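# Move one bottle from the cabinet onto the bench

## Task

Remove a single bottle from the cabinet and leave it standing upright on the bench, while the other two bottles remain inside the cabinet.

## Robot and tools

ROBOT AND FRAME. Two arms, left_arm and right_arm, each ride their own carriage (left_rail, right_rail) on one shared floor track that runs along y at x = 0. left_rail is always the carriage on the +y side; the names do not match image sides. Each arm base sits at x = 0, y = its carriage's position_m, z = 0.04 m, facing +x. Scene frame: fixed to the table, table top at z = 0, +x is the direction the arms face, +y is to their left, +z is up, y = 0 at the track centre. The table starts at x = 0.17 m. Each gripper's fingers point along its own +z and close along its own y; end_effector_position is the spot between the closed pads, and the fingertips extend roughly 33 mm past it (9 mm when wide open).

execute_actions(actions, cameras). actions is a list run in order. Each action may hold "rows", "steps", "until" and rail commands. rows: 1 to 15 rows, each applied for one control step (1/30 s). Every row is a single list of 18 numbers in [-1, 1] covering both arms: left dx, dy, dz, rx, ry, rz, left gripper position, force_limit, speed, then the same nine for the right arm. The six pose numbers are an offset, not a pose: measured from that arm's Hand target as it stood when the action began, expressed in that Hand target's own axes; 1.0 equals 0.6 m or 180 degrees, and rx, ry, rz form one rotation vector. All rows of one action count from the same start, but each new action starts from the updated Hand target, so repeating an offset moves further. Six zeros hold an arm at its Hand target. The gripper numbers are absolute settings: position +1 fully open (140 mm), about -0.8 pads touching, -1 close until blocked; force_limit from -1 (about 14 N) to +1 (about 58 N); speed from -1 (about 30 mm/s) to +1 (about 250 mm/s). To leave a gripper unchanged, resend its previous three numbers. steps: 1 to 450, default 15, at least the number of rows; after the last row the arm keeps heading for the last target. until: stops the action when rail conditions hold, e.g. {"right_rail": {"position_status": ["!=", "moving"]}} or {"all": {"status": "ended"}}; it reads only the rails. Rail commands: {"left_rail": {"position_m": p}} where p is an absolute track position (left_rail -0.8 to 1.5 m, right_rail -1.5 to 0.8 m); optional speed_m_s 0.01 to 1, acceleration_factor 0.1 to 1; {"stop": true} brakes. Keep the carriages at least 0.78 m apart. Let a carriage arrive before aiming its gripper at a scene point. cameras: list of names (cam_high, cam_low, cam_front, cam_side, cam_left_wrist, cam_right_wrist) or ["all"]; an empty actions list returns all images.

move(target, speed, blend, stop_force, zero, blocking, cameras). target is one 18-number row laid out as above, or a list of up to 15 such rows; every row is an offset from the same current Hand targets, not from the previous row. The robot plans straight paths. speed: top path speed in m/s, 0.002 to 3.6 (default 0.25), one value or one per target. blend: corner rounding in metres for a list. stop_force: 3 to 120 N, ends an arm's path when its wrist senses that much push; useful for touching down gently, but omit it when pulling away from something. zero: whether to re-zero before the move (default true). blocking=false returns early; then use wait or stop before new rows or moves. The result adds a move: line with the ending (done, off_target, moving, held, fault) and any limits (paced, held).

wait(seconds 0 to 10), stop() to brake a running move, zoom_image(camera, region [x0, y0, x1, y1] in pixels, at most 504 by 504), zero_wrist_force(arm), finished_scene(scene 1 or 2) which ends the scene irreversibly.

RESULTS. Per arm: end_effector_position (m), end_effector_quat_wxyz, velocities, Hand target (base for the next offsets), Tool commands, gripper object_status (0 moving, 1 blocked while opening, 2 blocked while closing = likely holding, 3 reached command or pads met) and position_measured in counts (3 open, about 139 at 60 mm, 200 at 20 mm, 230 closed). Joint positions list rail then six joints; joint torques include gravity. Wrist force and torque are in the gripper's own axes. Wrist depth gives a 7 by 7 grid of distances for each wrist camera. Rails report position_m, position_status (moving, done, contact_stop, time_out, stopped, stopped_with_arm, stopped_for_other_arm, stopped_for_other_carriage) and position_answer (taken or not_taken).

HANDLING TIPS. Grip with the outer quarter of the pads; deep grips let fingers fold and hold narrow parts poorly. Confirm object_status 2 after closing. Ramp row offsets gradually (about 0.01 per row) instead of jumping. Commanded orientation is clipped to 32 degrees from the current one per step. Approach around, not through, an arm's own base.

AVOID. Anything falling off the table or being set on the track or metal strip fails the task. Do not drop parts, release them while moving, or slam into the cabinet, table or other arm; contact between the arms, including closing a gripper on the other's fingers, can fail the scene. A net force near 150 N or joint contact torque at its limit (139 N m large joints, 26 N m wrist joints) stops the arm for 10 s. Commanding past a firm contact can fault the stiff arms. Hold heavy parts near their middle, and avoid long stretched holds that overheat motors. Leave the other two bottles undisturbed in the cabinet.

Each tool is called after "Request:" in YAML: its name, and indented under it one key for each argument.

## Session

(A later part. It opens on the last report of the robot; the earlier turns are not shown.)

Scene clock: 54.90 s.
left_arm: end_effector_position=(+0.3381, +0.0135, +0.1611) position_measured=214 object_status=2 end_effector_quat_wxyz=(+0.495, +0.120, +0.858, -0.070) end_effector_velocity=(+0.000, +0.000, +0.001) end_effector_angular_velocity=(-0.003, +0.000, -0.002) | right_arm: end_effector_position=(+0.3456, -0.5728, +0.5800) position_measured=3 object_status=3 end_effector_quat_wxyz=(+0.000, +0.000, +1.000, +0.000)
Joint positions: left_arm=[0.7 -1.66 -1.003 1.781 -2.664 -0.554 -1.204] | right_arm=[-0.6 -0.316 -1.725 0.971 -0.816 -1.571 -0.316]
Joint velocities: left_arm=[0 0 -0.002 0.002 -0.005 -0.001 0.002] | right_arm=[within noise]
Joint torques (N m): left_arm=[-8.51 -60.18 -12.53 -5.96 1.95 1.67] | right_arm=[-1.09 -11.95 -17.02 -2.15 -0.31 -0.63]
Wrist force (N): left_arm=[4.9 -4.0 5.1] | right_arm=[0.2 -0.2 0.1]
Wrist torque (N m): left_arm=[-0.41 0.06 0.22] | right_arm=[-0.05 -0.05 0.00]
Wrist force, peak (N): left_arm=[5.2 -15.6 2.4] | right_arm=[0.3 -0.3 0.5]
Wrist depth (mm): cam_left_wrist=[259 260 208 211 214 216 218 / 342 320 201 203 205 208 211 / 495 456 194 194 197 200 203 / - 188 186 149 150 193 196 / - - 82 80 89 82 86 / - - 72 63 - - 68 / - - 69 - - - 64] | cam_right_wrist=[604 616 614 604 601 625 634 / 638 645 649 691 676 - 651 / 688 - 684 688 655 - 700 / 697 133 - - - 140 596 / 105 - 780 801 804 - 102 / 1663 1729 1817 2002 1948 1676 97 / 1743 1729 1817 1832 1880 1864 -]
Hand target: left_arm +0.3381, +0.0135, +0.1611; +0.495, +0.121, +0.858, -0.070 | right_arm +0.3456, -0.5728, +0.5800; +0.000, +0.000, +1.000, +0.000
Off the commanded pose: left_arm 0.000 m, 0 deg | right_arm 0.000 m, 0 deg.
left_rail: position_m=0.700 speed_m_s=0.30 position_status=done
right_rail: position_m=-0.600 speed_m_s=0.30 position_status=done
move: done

Request:
move:
  target:
    - [0.0228, 0.01507, -0.03949, 0.02887, 0, 0.01667, -1, 0.0, -1, 0, 0, 0, 0, 0, 0, 1, 1, 1]
    - [0.04462, 0.03473, -0.07729, 0.05773, 0, 0.03333, -1, 0.0, -1, 0, 0, 0, 0, 0, 0, 1, 1, 1]
    - [0.0653, 0.05888, -0.1131, 0.0866, 0, 0.05, -1, 0.0, -1, 0, 0, 0, 0, 0, 0, 1, 1, 1]
  speed: 0.04
  blend: 0.003
  cameras: ["cam_left_wrist", "cam_front", "cam_side", "cam_high"]

Scene clock: 61.13 s.
left_arm: end_effector_position=(+0.2725, +0.0690, +0.1611) position_measured=214 object_status=2 end_effector_quat_wxyz=(+0.478, +0.253, +0.828, -0.146) | right_arm: end_effector_position=(+0.3456, -0.5728, +0.5800) position_measured=3 object_status=3 end_effector_quat_wxyz=(+0.000, +0.000, +1.000, +0.000)
Joint positions: left_arm=[0.7 -1.749 -1.153 2.159 -3.187 -0.656 -0.848] | right_arm=[-0.6 -0.316 -1.725 0.971 -0.816 -1.571 -0.316]
Joint torques (N m): left_arm=[-10.65 -53.01 -12.75 -8.92 2.64 1.68] | right_arm=[-1.14 -11.88 -17.5 -2.08 -0.31 -0.78]
Wrist force (N): left_arm=[13.0 0.0 11.1] | right_arm=[0.3 0.2 0.2]
Wrist torque (N m): left_arm=[-0.51 0.21 0.20] | right_arm=[0.05 -0.08 0.00]
Wrist force, peak (N): left_arm=[12.8 -16.7 6.6] | right_arm=[0.5 -0.3 0.2]
Wrist depth (mm): cam_left_wrist=[260 250 208 211 213 215 218 / 342 322 202 204 206 208 210 / 495 457 194 195 199 200 203 / 905 189 186 125 123 194 196 / 2870 - 82 80 89 82 86 / - - 72 63 - - 68 / - - 69 - - - 64] | cam_right_wrist=[618 638 628 643 619 628 625 / - 628 - 653 665 - 691 / - 678 - - 704 700 713 / 108 127 733 - - 140 549 / 105 801 810 798 - 807 102 / 1702 841 854 1729 1625 879 97 / 1848 1896 1880 1832 1848 1880 -]
Hand target: left_arm +0.2725, +0.0691, +0.1611; +0.478, +0.253, +0.828, -0.146 | right_arm +0.3456, -0.5728, +0.5800; +0.000, +0.000, +1.000, +0.000
Off the commanded pose: left_arm 0.000 m, 0 deg | right_arm 0.000 m, 0 deg.
left_rail: position_m=0.700 speed_m_s=0.30 position_status=done
right_rail: position_m=-0.600 speed_m_s=0.30 position_status=done
move: done
camera_calibration:
cam_left_wrist: T_world_to_cam=[[0.60707, 0.794492, 0.0157727, -0.203809], [0.130818, -0.119496, 0.984178, -0.184488], [0.783807, -0.595402, -0.176477, 0.00028453], [0, 0, 0, 1]] pos_world=[0.147638, 0.140049, 0.184834]
Images, in order (width x height): cam_high 672x504, cam_front 672x504, cam_side 672x504, cam_left_wrist 672x504.

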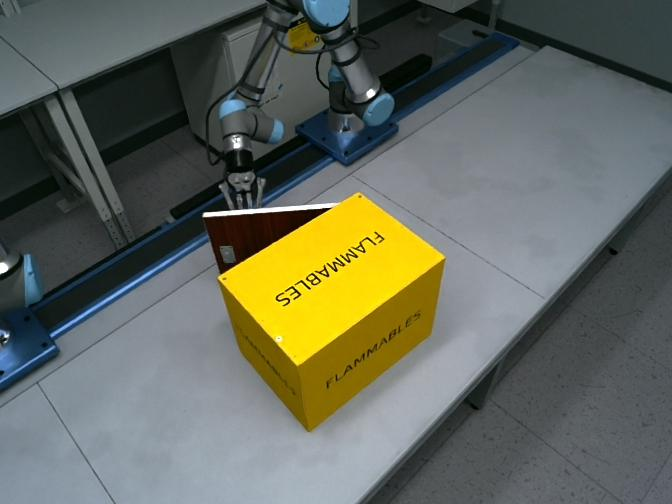

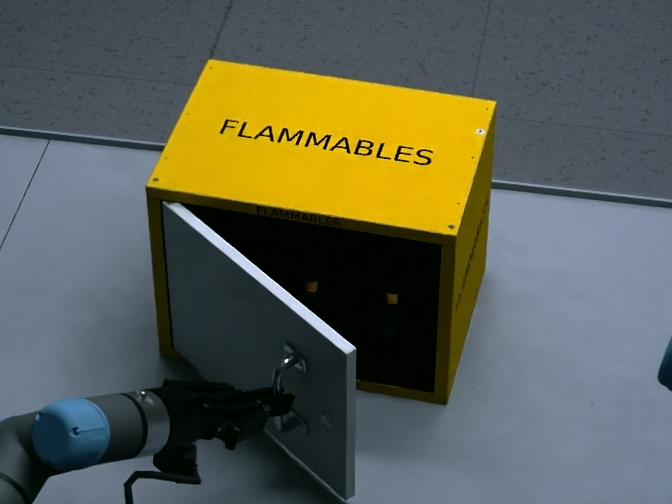

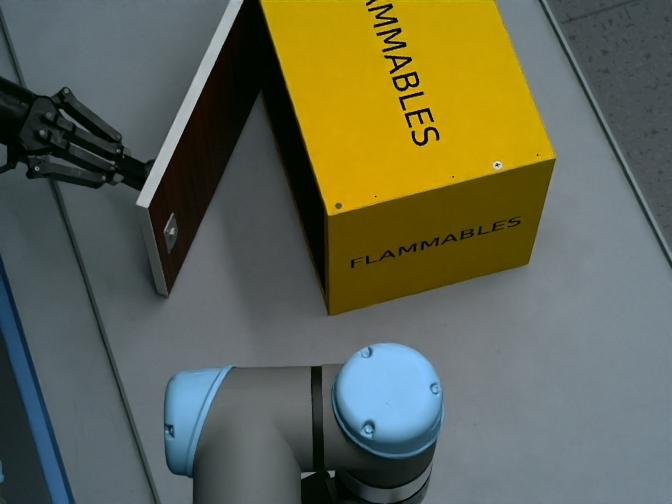

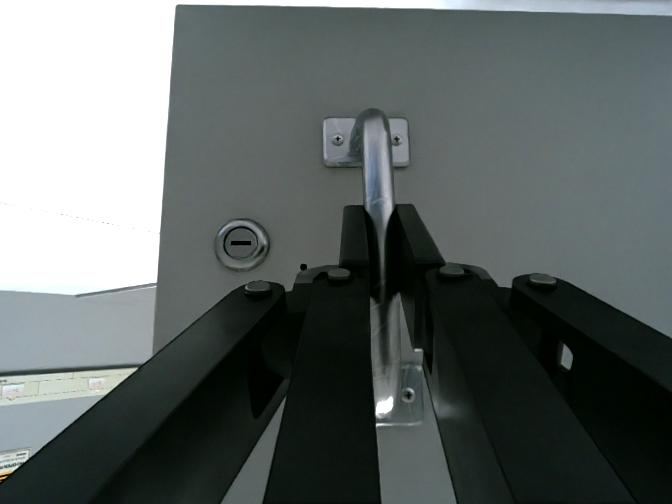

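Request:
move:
  target:
    - [0.01957, 0.01215, -0.03253, 0.02406, 0, 0.01389, -1, 0.0, -1, 0, 0, 0, 0, 0, 0, 1, 1, 1]
    - [0.03797, 0.0276, -0.0644, 0.04811, 0, 0.02778, -1, 0.0, -1, 0, 0, 0, 0, 0, 0, 1, 1, 1]
    - [0.05562, 0.0462, -0.09498, 0.07217, 0, 0.04167, -1, 0.0, -1, 0, 0, 0, 0, 0, 0, 1, 1, 1]
    - [0.0724, 0.0678, -0.12405, 0.09623, 0, 0.05556, -1, 0.0, -1, 0, 0, 0, 0, 0, 0, 1, 1, 1]
    - [0.08817, 0.09225, -0.15137, 0.12028, 0, 0.06944, -1, 0.0, -1, 0, 0, 0, 0, 0, 0, 1, 1, 1]
  speed: 0.04
  blend: 0.003
  cameras: ["cam_left_wrist", "cam_front", "cam_side"]

Scene clock: 68.67 s.
left_arm: end_effector_position=(+0.2163, +0.1737, +0.1607) position_measured=214 object_status=2 end_effector_quat_wxyz=(+0.435, +0.426, +0.754, -0.246) | right_arm: end_effector_position=(+0.3456, -0.5728, +0.5800) position_measured=3 object_status=3 end_effector_quat_wxyz=(+0.000, +0.000, +1.000, +0.000)
Joint positions: left_arm=[0.7 -1.766 -1.322 2.612 -3.769 -0.95 -0.426] | right_arm=[-0.6 -0.316 -1.725 0.971 -0.816 -1.571 -0.316]
Joint torques (N m): left_arm=[7.8 -40.56 -4.45 -10.37 2.62 1.55] | right_arm=[-0.71 -11.44 -17.12 -2.02 -0.4 -0.98]
Wrist force (N): left_arm=[14.8 -6.4 9.4] | right_arm=[0.2 -0.3 0.2]
Wrist torque (N m): left_arm=[-0.43 0.16 0.29] | right_arm=[-0.07 -0.05 0.00]
Wrist force, peak (N): left_arm=[14.9 -12.6 8.4] | right_arm=[0.1 -0.5 0.7]
Wrist depth (mm): cam_left_wrist=[282 282 209 211 213 215 217 / 369 350 202 203 206 207 210 / 498 491 194 195 197 200 203 / 703 692 187 149 150 194 195 / 590 - 82 80 89 82 86 / - - 72 63 - - 68 / - - 69 - - - 64] | cam_right_wrist=[611 602 618 636 625 647 627 / 640 643 - 676 691 700 - / 682 684 695 709 695 671 711 / 709 128 - 748 748 140 509 / 105 - - - - 798 102 / 1716 1802 1896 1638 1689 1663 - / 1802 1743 1802 1864 1787 1896 -]
Hand target: left_arm +0.2163, +0.1737, +0.1607; +0.435, +0.426, +0.754, -0.246 | right_arm +0.3456, -0.5728, +0.5800; +0.000, +0.000, +1.000, +0.000
Off the commanded pose: left_arm 0.000 m, 0 deg | right_arm 0.000 m, 0 deg.
left_rail: position_m=0.700 speed_m_s=0.30 position_status=done
right_rail: position_m=-0.600 speed_m_s=0.30 position_status=done
move: done
camera_calibration:
cam_left_wrist: T_world_to_cam=[[0.885941, 0.463533, 0.015686, -0.255628], [0.0680953, -0.163455, 0.984198, -0.143053], [0.458772, -0.870873, -0.176376, 0.224703], [0, 0, 0, 1]] pos_world=[0.133125, 0.290797, 0.184434]
Images, in order (width x height): cam_front 672x504, cam_side 672x504, cam_left_wrist 672x504.

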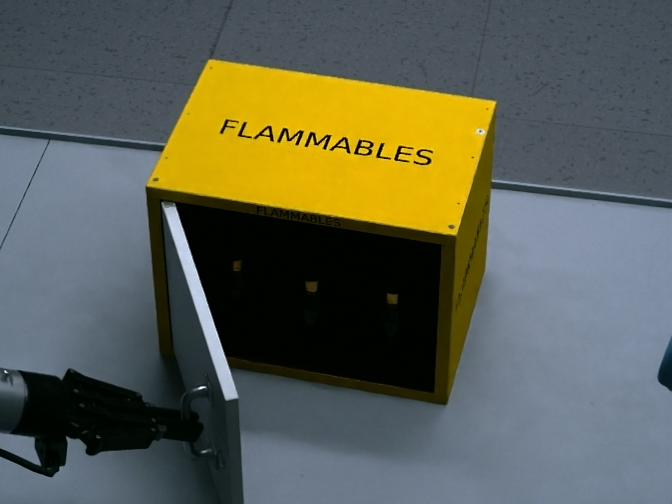

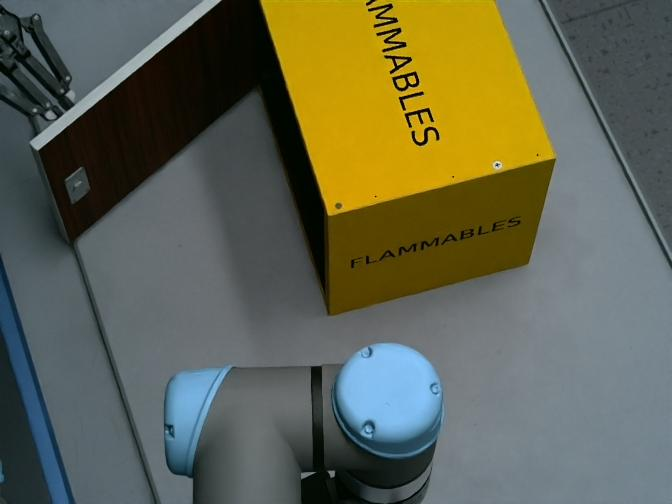

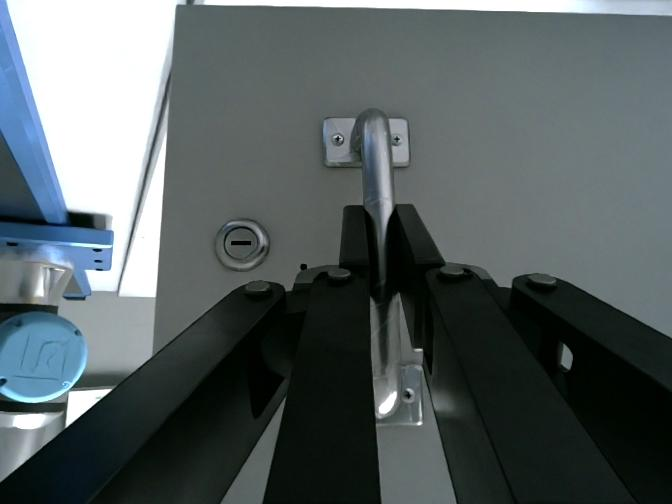

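Request:
move:
  target:
    - [0.01962, 0.0121, -0.03263, 0.02406, 0, 0.01389, -1, 0.0, -1, 0, 0, 0, 0, 0, 0, 1, 1, 1]
    - [0.03803, 0.02753, -0.06452, 0.04811, 0, 0.02778, -1, 0.0, -1, 0, 0, 0, 0, 0, 0, 1, 1, 1]
  speed: 0.04
  blend: 0.003
  cameras: ["all"]

Scene clock: 73.57 s.
left_arm: end_effector_position=(+0.2073, +0.2207, +0.1603) position_measured=214 object_status=2 end_effector_quat_wxyz=(+0.412, +0.490, +0.714, -0.283) | right_arm: end_effector_position=(+0.3456, -0.5728, +0.5800) position_measured=3 object_status=3 end_effector_quat_wxyz=(+0.000, +0.000, +1.000, +0.000)
Joint positions: left_arm=[0.7 -1.673 -1.357 2.746 -3.956 -1.169 -0.248] | right_arm=[-0.6 -0.316 -1.725 0.971 -0.816 -1.571 -0.316]
Joint torques (N m): left_arm=[8.84 -31.13 0.05 -8.04 0.95 1.39] | right_arm=[-0.59 -11.29 -16.97 -2.03 -0.44 -1.02]
Wrist force (N): left_arm=[8.1 -8.1 4.9] | right_arm=[0.1 0.1 0.1]
Wrist torque (N m): left_arm=[-0.42 0.05 0.38] | right_arm=[0.03 -0.03 0.00]
Wrist force, peak (N): left_arm=[12.6 -13.3 6.9] | right_arm=[0.3 -0.3 0.6]
Wrist depth (mm): cam_left_wrist=[266 283 209 211 213 216 218 / 330 346 202 203 206 208 210 / 479 195 194 194 198 200 202 / 812 189 187 140 137 194 196 / 3097 183 82 80 83 82 86 / - - 72 63 - - 68 / - - 69 - - - 64] | cam_right_wrist=[- 609 612 621 638 645 636 / - 649 647 645 647 673 - / - 713 697 - 706 702 - / - 136 735 738 751 132 525 / 105 786 733 - - - 101 / 1729 1772 851 1758 1590 1729 - / 1787 1787 1817 1772 1848 1848 -]
Hand target: left_arm +0.2073, +0.2207, +0.1603; +0.412, +0.491, +0.714, -0.283 | right_arm +0.3456, -0.5728, +0.5800; +0.000, +0.000, +1.000, +0.000
Off the commanded pose: left_arm 0.000 m, 0 deg | right_arm 0.000 m, 0 deg.
left_rail: position_m=0.700 speed_m_s=0.30 position_status=done
right_rail: position_m=-0.600 speed_m_s=0.30 position_status=done
move: done
camera_calibration:
cam_left_wrist: T_world_to_cam=[[0.952982, 0.302621, 0.0156587, -0.247881], [0.0386936, -0.172776, 0.984201, -0.126217], [0.300545, -0.93732, -0.176362, 0.317131], [0, 0, 0, 1]] pos_world=[0.145797, 0.35046, 0.184034]
cam_right_wrist: T_world_to_cam=[[-0.0191342, 0.999681, 0.0164864, 0.574632], [0.931414, 0.0118285, 0.363768, -0.525694], [0.363457, 0.0223161, -0.931344, 0.56984], [0, 0, 0, 1]] pos_world=[0.293522, -0.580947, 0.712474]

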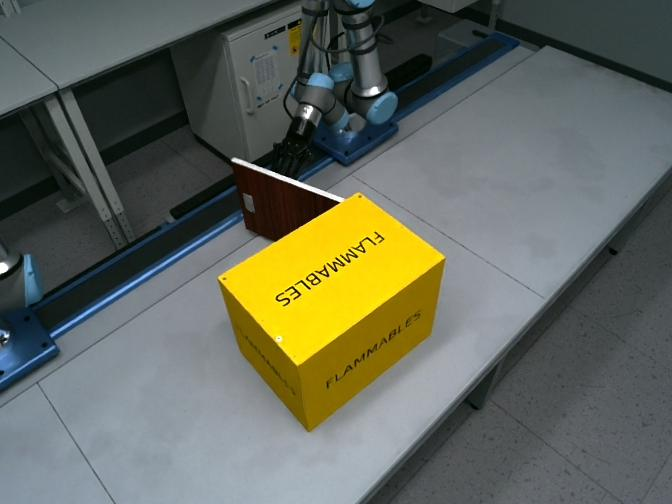

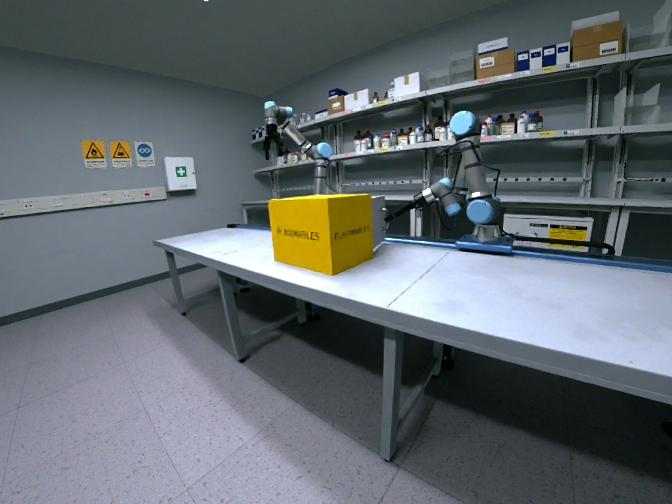

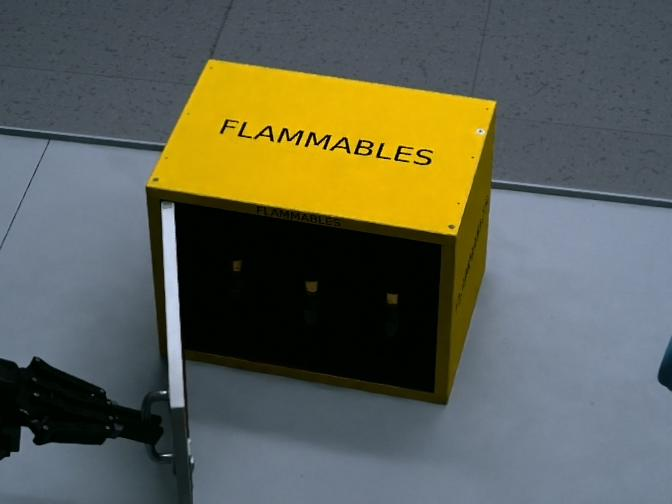

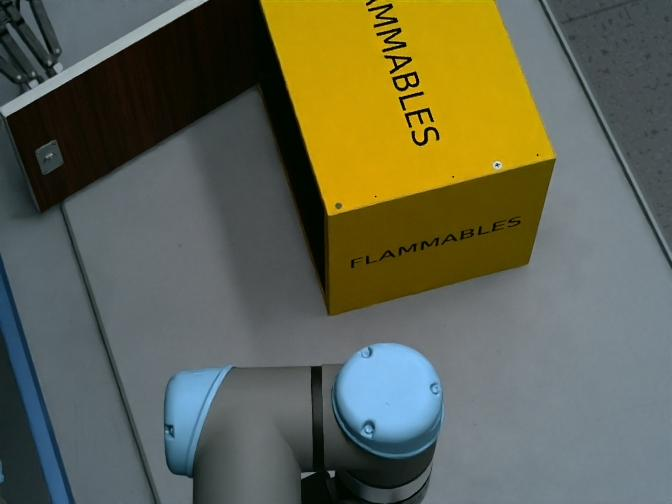

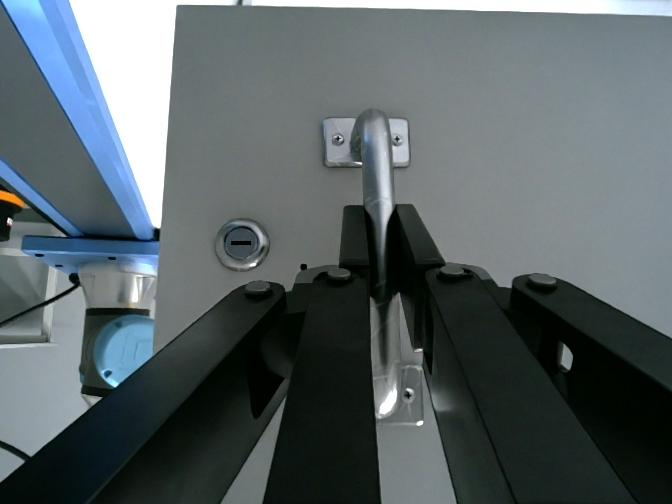

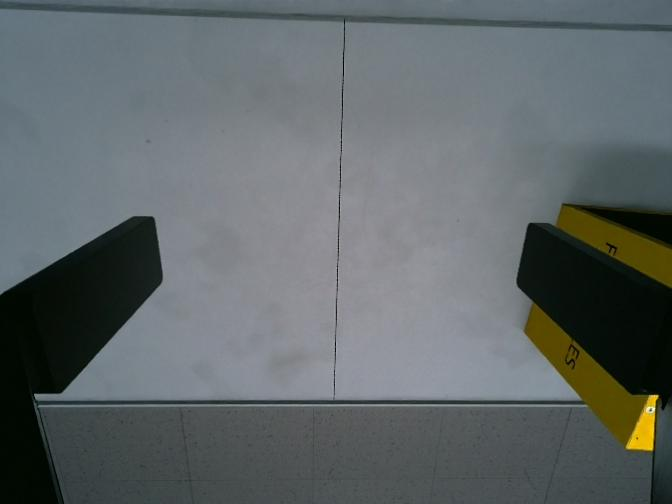

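Request:
zoom_image:
  camera: "cam_front"
  region: [160, 190, 460, 410]

Scaled by 1.680 from the camera's 672x504 image, which has a finer 960x720 frame.

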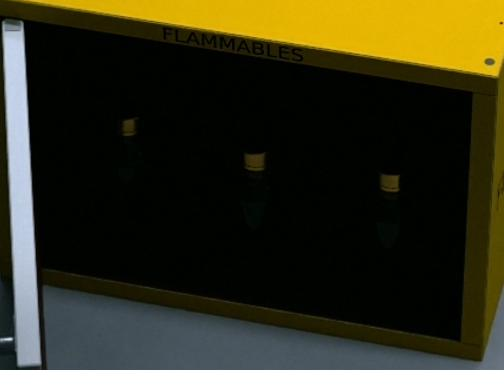

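Request:
execute_actions:
  actions:
    - {"right_rail": {"position_m": -0.45}, "steps": 90, "until": {"right_rail": {"position_status": ["!=", "moving"]}}}

Request:
move:
  target:
    - [0, 0, 0, 0, 0, 0, -1, 0.0, -1, 0.076, 0.2883, 0.3833, 0, -0.3333, 0, 1, 1, 1]
    - [0, 0, 0, 0, 0, 0, -1, 0.0, -1, 0.076, 0.655, 0.6333, 0, -0.3333, 0, 1, 1, 1]
  speed: 0.2
  blend: 0.05
  cameras: ["cam_right_wrist", "cam_front", "cam_side"]

Scene clock: 76.63 s.
left_arm: end_effector_position=(+0.2073, +0.2207, +0.1603) position_measured=214 object_status=2 end_effector_quat_wxyz=(+0.412, +0.491, +0.714, -0.283) | right_arm: end_effector_position=(+0.3456, -0.4228, +0.5800) position_measured=3 object_status=3 end_effector_quat_wxyz=(+0.000, +0.000, +1.000, +0.000)
Joint positions: left_arm=[0.7 -1.672 -1.357 2.746 -3.956 -1.169 -0.248] | right_arm=[-0.45 -0.316 -1.725 0.971 -0.816 -1.571 -0.316]
Joint torques (N m): left_arm=[8.18 -16.02 -2.77 -8.68 0.94 1.57] | right_arm=[-0.93 -11.78 -16.72 -2.1 -0.5 -1.1]
Wrist force (N): left_arm=[8.7 -8.1 5.8] | right_arm=[-0.1 -0.4 0.0]
Wrist torque (N m): left_arm=[-0.45 0.00 0.38] | right_arm=[-0.08 0.03 0.00]
Wrist force, peak (N): left_arm=[8.7 -8.1 5.8] | right_arm=[0.1 -1.0 0.3]
Wrist depth (mm): cam_left_wrist=[267 282 208 211 213 215 218 / 347 330 202 203 206 208 210 / 478 442 194 194 197 200 203 / 650 613 187 149 150 194 196 / 654 183 82 80 89 82 86 / - - 72 63 - - 68 / - - 69 - - - 64] | cam_right_wrist=[614 606 599 612 641 632 643 / 655 647 678 669 669 669 663 / 673 669 691 682 684 702 - / - 127 - 733 - 146 730 / 105 756 - 804 - - 102 / 1832 841 2039 1848 1650 572 101 / 1832 1817 1787 1817 1817 1930 -]
Hand target: left_arm +0.2073, +0.2207, +0.1603; +0.412, +0.491, +0.714, -0.283 | right_arm +0.3456, -0.4228, +0.5800; +0.000, +0.000, +1.000, +0.000
Tool commands: left_gripper/position=-1.0 left_gripper/force_limit=+0.0 left_gripper/speed=-1.0 right_gripper/position=+1.0 right_gripper/force_limit=+1.0 right_gripper/speed=+1.0
Off the commanded pose: left_arm 0.000 m, 0 deg | right_arm 0.000 m, 0 deg.
left_rail: position_m=0.700 speed_m_s=0.30 position_status=done
right_rail: position_m=-0.450 speed_m_s=0.30 position_status=done

Scene clock: 81.37 s.
left_arm: end_effector_position=(+0.2073, +0.2207, +0.1603) position_measured=214 object_status=2 end_effector_quat_wxyz=(+0.412, +0.491, +0.714, -0.283) | right_arm: end_effector_position=(+0.3000, -0.0299, +0.2001) position_measured=3 object_status=3 end_effector_quat_wxyz=(+0.500, +0.000, +0.866, +0.000)
Joint positions: left_arm=[0.7 -1.672 -1.357 2.746 -3.956 -1.169 -0.248] | right_arm=[-0.45 1.176 -1.364 2.31 -3.104 -2.497 0.876]
Joint torques (N m): left_arm=[8.34 -16.2 -9.77 -8.5 1.03 1.58] | right_arm=[9.87 -10.2 -21.39 -4.5 -4.06 1.78]
Wrist force (N): left_arm=[8.4 -8.1 5.5] | right_arm=[2.8 -0.9 -2.8]
Wrist torque (N m): left_arm=[-0.45 0.08 0.38] | right_arm=[-0.13 -0.37 0.11]
Wrist force, peak (N): left_arm=[8.8 -8.3 5.6] | right_arm=[3.8 0.3 -2.5]
Wrist depth (mm): cam_left_wrist=[261 284 208 211 212 215 218 / 354 331 201 204 206 208 210 / 481 196 194 194 197 200 203 / 656 611 187 149 150 193 196 / 633 183 82 80 89 82 86 / - - 72 63 - - 68 / - - 69 - - - 64] | cam_right_wrist=[315 313 311 309 307 292 305 / 421 415 357 373 378 375 355 / 647 693 476 473 473 467 375 / 3487 127 387 583 594 146 313 / 105 - 398 567 583 572 102 / - - 282 314 319 326 101 / - 3133 - - - 4079 -]
Hand target: left_arm +0.2073, +0.2207, +0.1603; +0.412, +0.491, +0.714, -0.283 | right_arm +0.3000, -0.0298, +0.2000; +0.500, +0.000, +0.866, +0.000
Off the commanded pose: left_arm 0.000 m, 0 deg | right_arm 0.000 m, 0 deg.
left_rail: position_m=0.700 speed_m_s=0.30 position_status=done
right_rail: position_m=-0.450 speed_m_s=0.30 position_status=done
move: done
camera_calibration:
cam_right_wrist: T_world_to_cam=[[-0.023847, 0.999681, -0.0083255, 0.0437736], [0.150829, 0.0118303, 0.988489, -0.242262], [0.988272, 0.0223167, -0.151063, -0.123086], [0, 0, 0, 1]] pos_world=[0.159226, -0.0381467, 0.221245]
Images, in order (width x height): cam_front 672x504, cam_side 672x504, cam_right_wrist 672x504.

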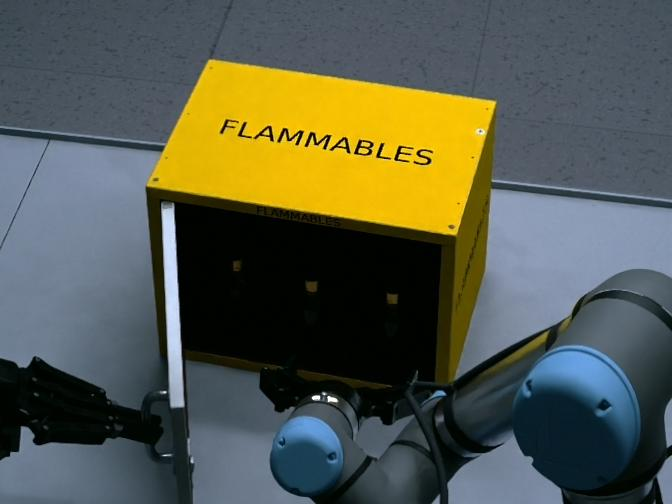

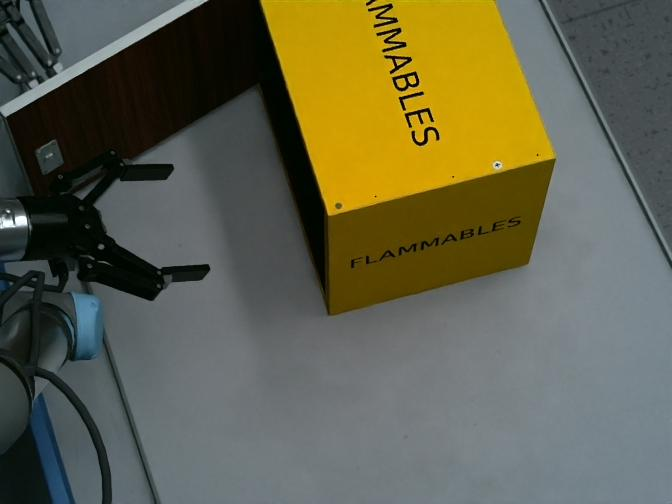

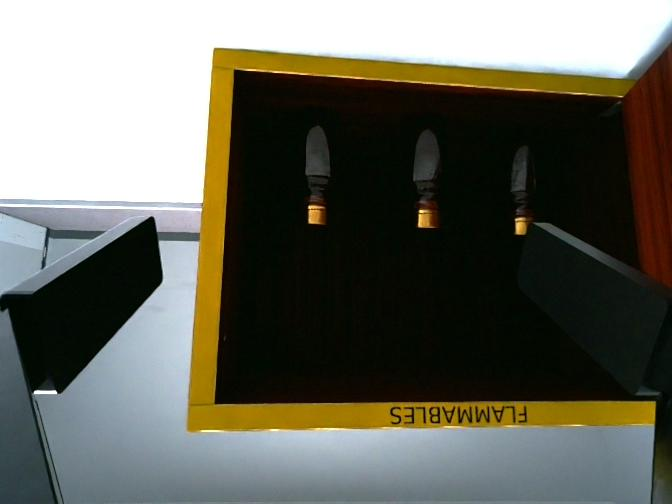

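Request:
zoom_image:
  camera: "cam_right_wrist"
  region: [230, 70, 560, 260]

Request:
zoom_image:
  camera: "cam_right_wrist"
  region: [290, 110, 460, 240]

Scaled by 1.527 from the camera's 672x504 image, which has a finer 960x720 frame.

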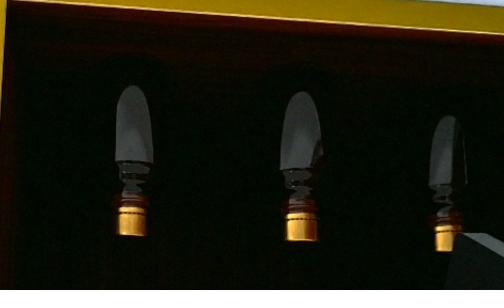

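Scaled by 2.965 from the camera's 672x504 image, which has a finer 960x720 frame.

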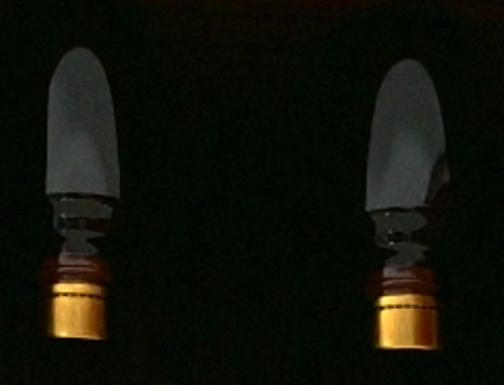

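Request:
move:
  target: [0, 0, 0, 0, 0, 0, -1, 0.0, -1, -0.0173, -0.0333, 0.14, 0, 0, 0, -0.2, 1, 1]
  speed: 0.12
  cameras: ["cam_right_wrist", "cam_front", "cam_side"]

Scene clock: 85.07 s.
left_arm: end_effector_position=(+0.2073, +0.2207, +0.1603) position_measured=214 object_status=2 end_effector_quat_wxyz=(+0.412, +0.491, +0.714, -0.283) | right_arm: end_effector_position=(+0.3779, -0.0497, +0.1670) position_measured=154 object_status=3 end_effector_quat_wxyz=(+0.500, +0.000, +0.866, +0.000)
Joint positions: left_arm=[0.7 -1.672 -1.357 2.746 -3.956 -1.169 -0.248] | right_arm=[-0.45 0.979 -1.228 2.327 -3.438 -2.373 0.64]
Joint torques (N m): left_arm=[8.64 -15.99 -13.82 -8.14 0.94 1.58] | right_arm=[-11.19 -15.87 -4.27 -4.49 1.26 -1.79]
Wrist force (N): left_arm=[8.2 -8.0 5.5] | right_arm=[2.8 -0.7 -3.1]
Wrist torque (N m): left_arm=[-0.41 0.11 0.38] | right_arm=[-0.08 -0.30 0.34]
Wrist force, peak (N): left_arm=[8.7 -8.3 5.8] | right_arm=[3.1 -0.9 -4.0]
Wrist depth (mm): cam_left_wrist=[- 283 209 210 213 216 218 / 353 330 201 203 206 208 210 / 477 196 193 195 198 199 202 / 657 608 187 149 150 193 195 / 613 183 82 80 89 82 86 / - - 72 63 - - 68 / - - 69 - - - 64] | cam_right_wrist=[267 265 244 251 254 261 265 / 359 353 270 293 304 304 315 / 489 594 272 293 400 392 360 / - 4157 123 502 142 517 368 / - 91 89 487 - 92 342 / - - 350 469 - 63 - / - - 252 253 - - -]
Hand target: left_arm +0.2073, +0.2207, +0.1603; +0.412, +0.491, +0.714, -0.283 | right_arm +0.3779, -0.0497, +0.1670; +0.500, +0.000, +0.866, +0.000
Off the commanded pose: left_arm 0.000 m, 0 deg | right_arm 0.000 m, 0 deg.
left_rail: position_m=0.700 speed_m_s=0.30 position_status=done
right_rail: position_m=-0.450 speed_m_s=0.30 position_status=done
move: done
camera_calibration:
cam_right_wrist: T_world_to_cam=[[-0.0237484, 0.999683, -0.00834176, 0.0651301], [0.15083, 0.0118315, 0.988489, -0.221158], [0.988274, 0.0222168, -0.151063, -0.204622], [0, 0, 0, 1]] pos_world=[0.237126, -0.0579468, 0.188245]
Images, in order (width x height): cam_front 672x504, cam_side 672x504, cam_right_wrist 672x504.

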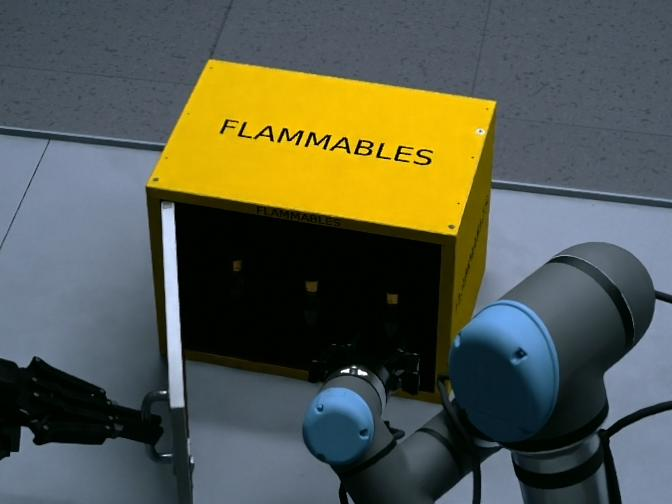

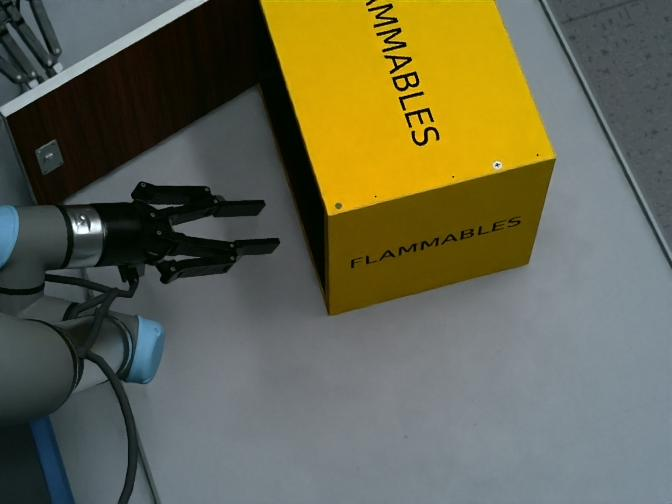

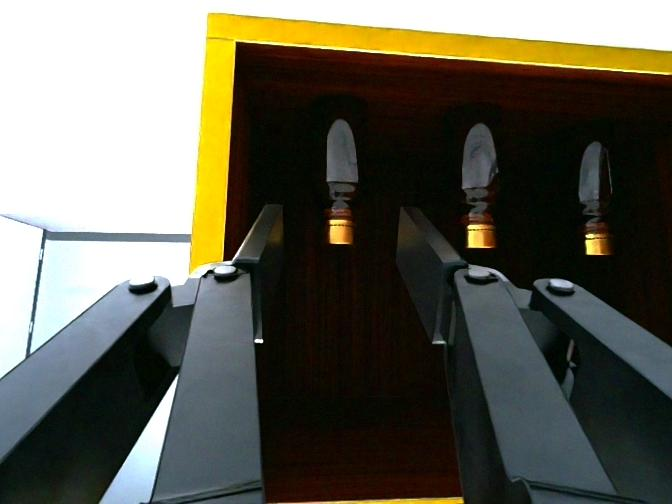

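Request:
zoom_image:
  camera: "cam_right_wrist"
  region: [280, 80, 420, 270]

Request:
zoom_image:
  camera: "cam_right_wrist"
  region: [410, 80, 640, 270]

Scaled by 2.653 from the camera's 672x504 image, which has a finer 960x720 frame.

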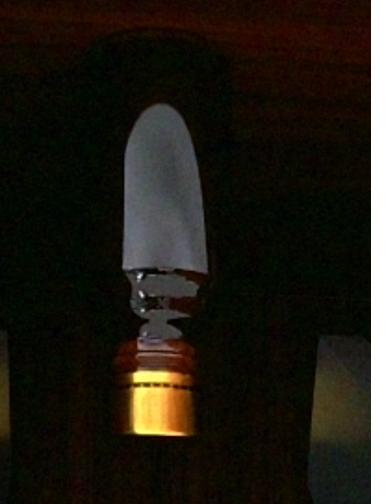

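Scaled by 2.191 from the camera's 672x504 image, which has a finer 960x720 frame.

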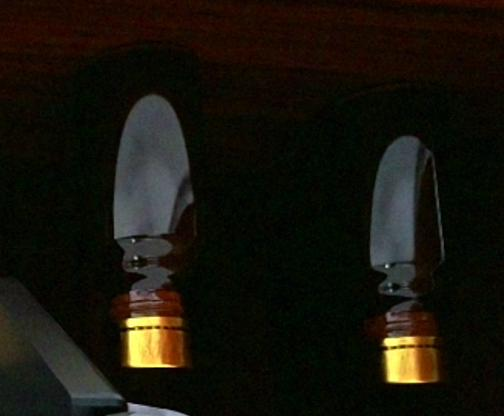

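Request:
move:
  target: [0, 0, 0, 0, 0, 0, -1, 0.0, -1, 0.0225, 0.0062, 0.1377, 0, 0, 0, 0.1, 1, 1]
  speed: 0.1
  cameras: ["cam_right_wrist", "cam_front", "cam_side"]

Scene clock: 89.97 s.
left_arm: end_effector_position=(+0.2073, +0.2207, +0.1603) position_measured=214 object_status=2 end_effector_quat_wxyz=(+0.412, +0.491, +0.714, -0.283) | right_arm: end_effector_position=(+0.4426, -0.0460, +0.1141) position_measured=117 object_status=3 end_effector_quat_wxyz=(+0.500, +0.000, +0.866, +0.000)
Joint positions: left_arm=[0.7 -1.672 -1.357 2.746 -3.956 -1.169 -0.248] | right_arm=[-0.45 0.858 -1.02 2.252 -3.65 -2.285 0.524]
Joint torques (N m): left_arm=[8.46 -15.36 -13.89 -8.49 1.16 1.27] | right_arm=[-10.18 -20.33 -16.7 -4.47 1.45 -1.48]
Wrist force (N): left_arm=[8.3 -8.1 5.4] | right_arm=[2.5 -0.8 -2.8]
Wrist torque (N m): left_arm=[-0.45 0.09 0.38] | right_arm=[-0.09 -0.25 0.34]
Wrist force, peak (N): left_arm=[8.6 -8.6 5.6] | right_arm=[2.6 -0.6 -3.9]
Wrist depth (mm): cam_left_wrist=[266 283 208 211 213 216 218 / 328 346 202 203 205 208 210 / 478 457 194 194 198 200 203 / 656 613 187 149 150 193 195 / 600 183 82 80 83 82 86 / - - 72 63 - - 68 / - - 69 - - - 64] | cam_right_wrist=[191 172 174 179 181 187 187 / 257 167 220 218 218 218 216 / 356 161 276 219 328 229 291 / - 156 166 218 143 227 409 / - 82 359 422 430 93 87 / - - 370 411 419 - 58 / - - 356 390 393 - -]
Hand target: left_arm +0.2073, +0.2207, +0.1603; +0.412, +0.491, +0.714, -0.283 | right_arm +0.4427, -0.0460, +0.1140; +0.500, +0.000, +0.866, +0.000
Off the commanded pose: left_arm 0.000 m, 0 deg | right_arm 0.000 m, 0 deg.
left_rail: position_m=0.700 speed_m_s=0.30 position_status=done
right_rail: position_m=-0.450 speed_m_s=0.30 position_status=done
move: done
camera_calibration:
cam_right_wrist: T_world_to_cam=[[-0.0237484, 0.999683, -0.00834176, 0.0625257], [0.15083, 0.0118315, 0.988489, -0.17857], [0.988274, 0.0222168, -0.151063, -0.276652], [0, 0, 0, 1]] pos_world=[0.301826, -0.0542468, 0.135245]
Images, in order (width x height): cam_front 672x504, cam_side 672x504, cam_right_wrist 672x504.

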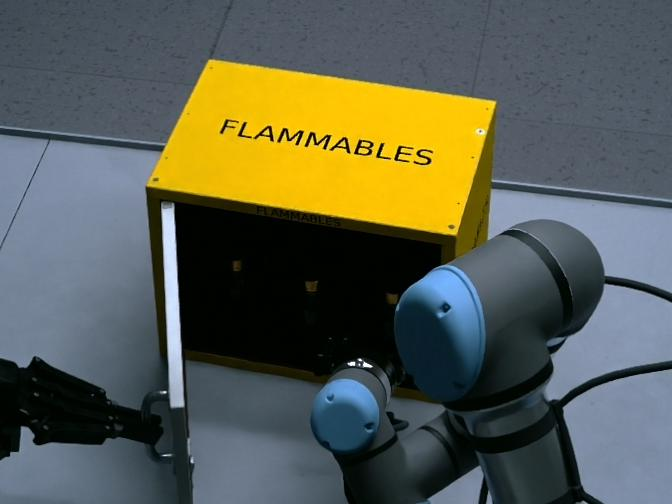

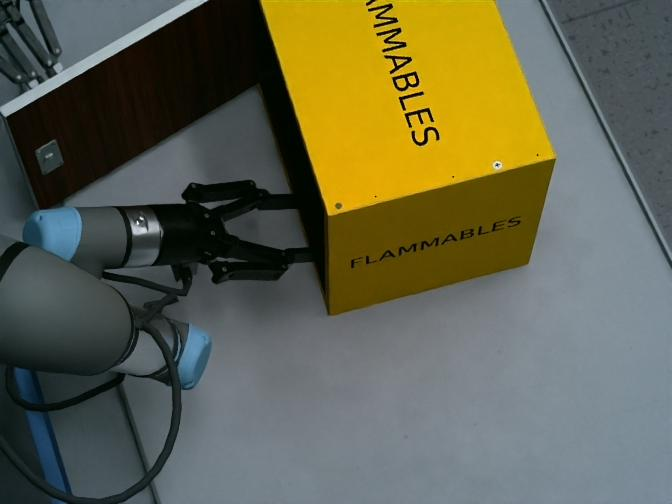

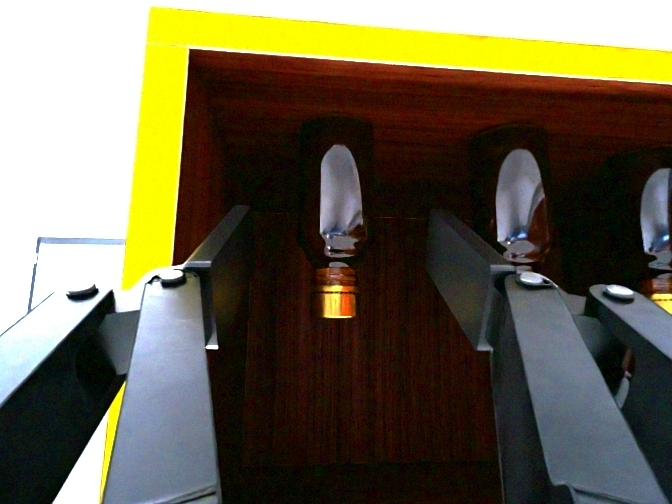

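Request:
zoom_image:
  camera: "cam_right_wrist"
  region: [180, 90, 480, 340]

Scaled by 1.680 from the camera's 672x504 image, which has a finer 960x720 frame.

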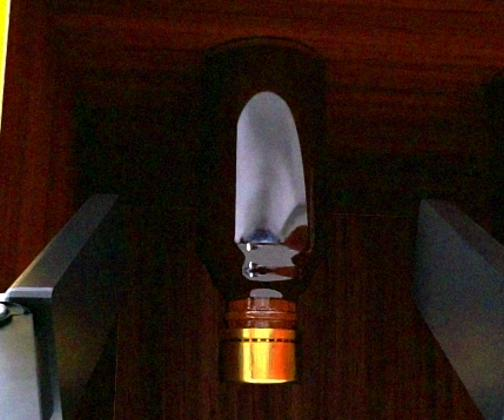

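Request:
move:
  target: [0, 0, 0, 0, 0, 0, -1, 0.0, -1, 0.0015, 0.0012, 0.1308, 0, 0, 0, 0.1, 1, 1]
  speed: 0.06
  stop_force: 10
  cameras: ["cam_right_wrist", "cam_front", "cam_side"]

Scene clock: 93.70 s.
left_arm: end_effector_position=(+0.2073, +0.2207, +0.1603) position_measured=214 object_status=2 end_effector_quat_wxyz=(+0.412, +0.491, +0.714, -0.283) | right_arm: end_effector_position=(+0.5102, -0.0453, +0.0740) position_measured=117 object_status=3 end_effector_quat_wxyz=(+0.500, +0.000, +0.866, +0.000)
Joint positions: left_arm=[0.7 -1.672 -1.357 2.746 -3.956 -1.169 -0.248] | right_arm=[-0.45 0.747 -0.866 2.14 -3.749 -2.2 0.434]
Joint torques (N m): left_arm=[8.12 -15.07 -14.39 -8.49 1.28 1.42] | right_arm=[-11.67 -24.77 -15.58 -4.63 1.52 -1.67]
Wrist force (N): left_arm=[8.4 -8.0 5.5] | right_arm=[2.8 -0.9 -3.1]
Wrist torque (N m): left_arm=[-0.43 0.06 0.38] | right_arm=[-0.12 -0.30 0.33]
Wrist force, peak (N): left_arm=[8.6 -8.5 5.4] | right_arm=[2.2 2.4 -4.3]
Wrist depth (mm): cam_left_wrist=[270 283 208 211 213 215 218 / 327 330 201 203 205 208 210 / 478 196 194 195 198 199 202 / 657 611 186 149 150 194 196 / 603 183 82 80 89 82 86 / - - 72 63 - - 68 / - - 69 - - - 64] | cam_right_wrist=[- 108 107 107 109 112 114 / 102 127 144 143 143 142 141 / 102 139 214 147 196 181 158 / 98 129 138 143 144 162 152 / - 82 346 144 362 93 87 / - - 337 144 357 - 58 / - - 331 340 345 - -]
Hand target: left_arm +0.2073, +0.2207, +0.1603; +0.412, +0.491, +0.714, -0.283 | right_arm +0.5102, -0.0453, +0.0740; +0.500, +0.000, +0.866, +0.000
Off the commanded pose: left_arm 0.000 m, 0 deg | right_arm 0.000 m, 0 deg.
left_rail: position_m=0.700 speed_m_s=0.30 position_status=done
right_rail: position_m=-0.450 speed_m_s=0.30 position_status=done
move: done
camera_calibration:
cam_right_wrist: T_world_to_cam=[[-0.023846, 0.999681, -0.00832372, 0.0631309], [0.150732, 0.0118262, 0.988504, -0.149102], [0.988287, 0.0223172, -0.150965, -0.349541], [0, 0, 0, 1]] pos_world=[0.369426, -0.0535467, 0.0951447]
Images, in order (width x height): cam_front 672x504, cam_side 672x504, cam_right_wrist 672x504.

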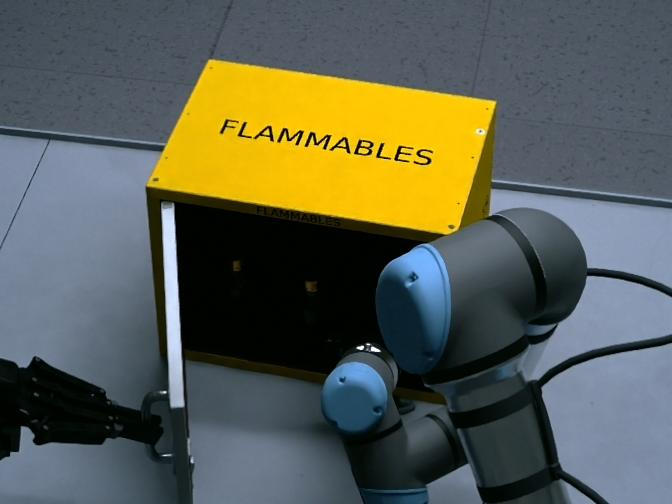

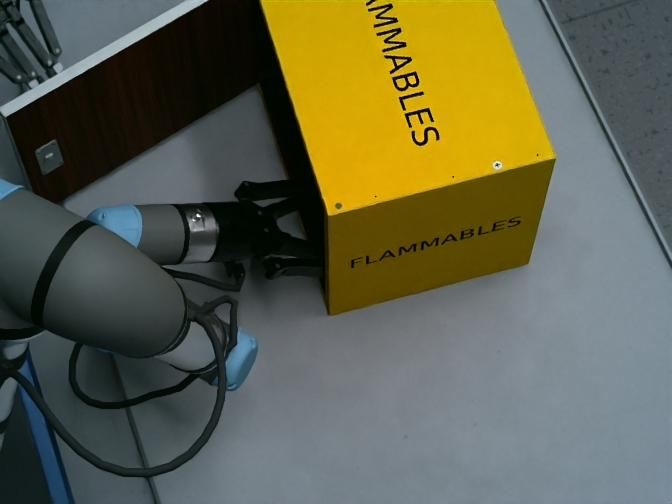

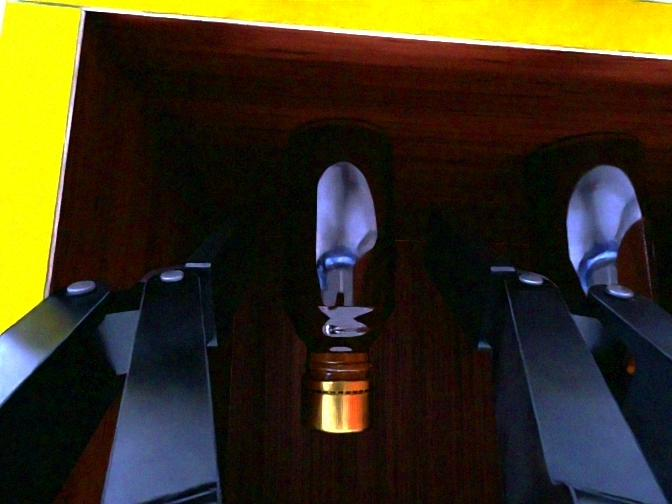

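Request:
zoom_image:
  camera: "cam_right_wrist"
  region: [180, 100, 500, 450]

Scaled by 1.440 from the camera's 672x504 image, which has a finer 960x720 frame.

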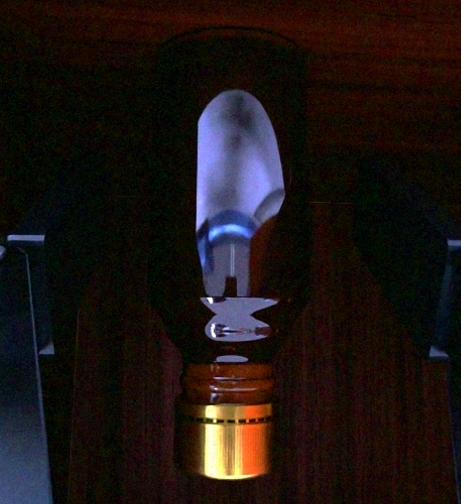

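Request:
execute_actions:
  actions:
    - {"rows": [[0,0,0,0,0,0,-1,0.0,-1,0,0,0,0,0,0,-1,-0.1,-1]], "steps": 90}
  cameras: ["cam_right_wrist"]

Scene clock: 97.33 s.
left_arm: end_effector_position=(+0.2073, +0.2207, +0.1603) position_measured=214 object_status=2 end_effector_quat_wxyz=(+0.412, +0.491, +0.714, -0.283) | right_arm: end_effector_position=(+0.5102, -0.0453, +0.0740) position_measured=162 object_status=2 end_effector_quat_wxyz=(+0.500, +0.000, +0.866, +0.000)
Joint positions: left_arm=[0.7 -1.672 -1.357 2.746 -3.956 -1.169 -0.248] | right_arm=[-0.45 0.747 -0.866 2.14 -3.749 -2.2 0.434]
Joint torques (N m): left_arm=[8.4 -15.33 -13.8 -8.32 1.07 1.15] | right_arm=[-3.68 -24.7 -11.99 -2.36 1.47 -1.56]
Wrist force (N): left_arm=[8.2 -8.0 5.4] | right_arm=[1.0 -1.1 -5.3]
Wrist torque (N m): left_arm=[-0.42 0.11 0.39] | right_arm=[-0.15 -0.23 0.37]
Wrist force, peak (N): left_arm=[8.7 -8.2 5.5] | right_arm=[1.4 -1.3 -5.8]
Wrist depth (mm): cam_left_wrist=[267 282 208 211 213 215 218 / 329 344 201 203 206 208 210 / 480 195 194 194 198 200 203 / 652 610 187 149 150 194 195 / 607 183 82 80 89 82 86 / - - 72 63 - - 68 / - - 69 - - - 64] | cam_right_wrist=[- 108 107 107 109 112 114 / 102 127 144 143 143 142 141 / 103 138 216 147 214 181 158 / 103 140 123 143 148 169 153 / - - 89 143 126 91 148 / - - 62 143 - 63 71 / - - - 337 - - -]
Hand target: left_arm +0.2073, +0.2207, +0.1603; +0.412, +0.491, +0.714, -0.283 | right_arm +0.5102, -0.0453, +0.0740; +0.500, +0.000, +0.866, +0.000
Off the commanded pose: left_arm 0.000 m, 0 deg | right_arm 0.000 m, 0 deg.
left_rail: position_m=0.700 speed_m_s=0.30 position_status=done
right_rail: position_m=-0.450 speed_m_s=0.30 position_status=done
camera_calibration:
cam_right_wrist: T_world_to_cam=[[-0.023846, 0.999681, -0.00832372, 0.0631309], [0.150732, 0.0118262, 0.988504, -0.149102], [0.988287, 0.0223172, -0.150965, -0.349541], [0, 0, 0, 1]] pos_world=[0.369426, -0.0535467, 0.0951447]
Images, in order (width x height): cam_right_wrist 672x504.

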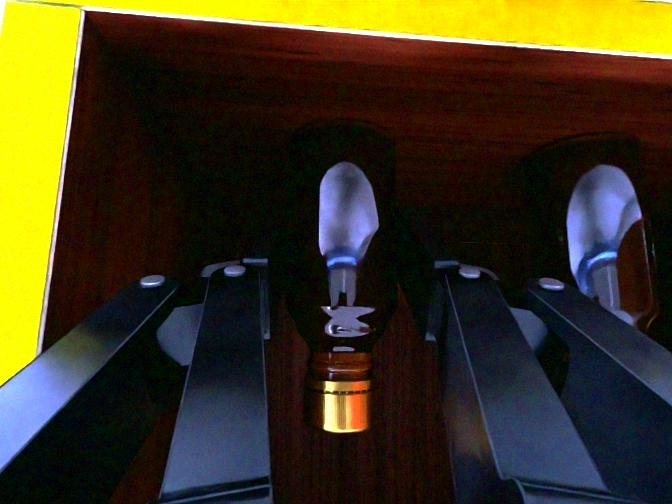

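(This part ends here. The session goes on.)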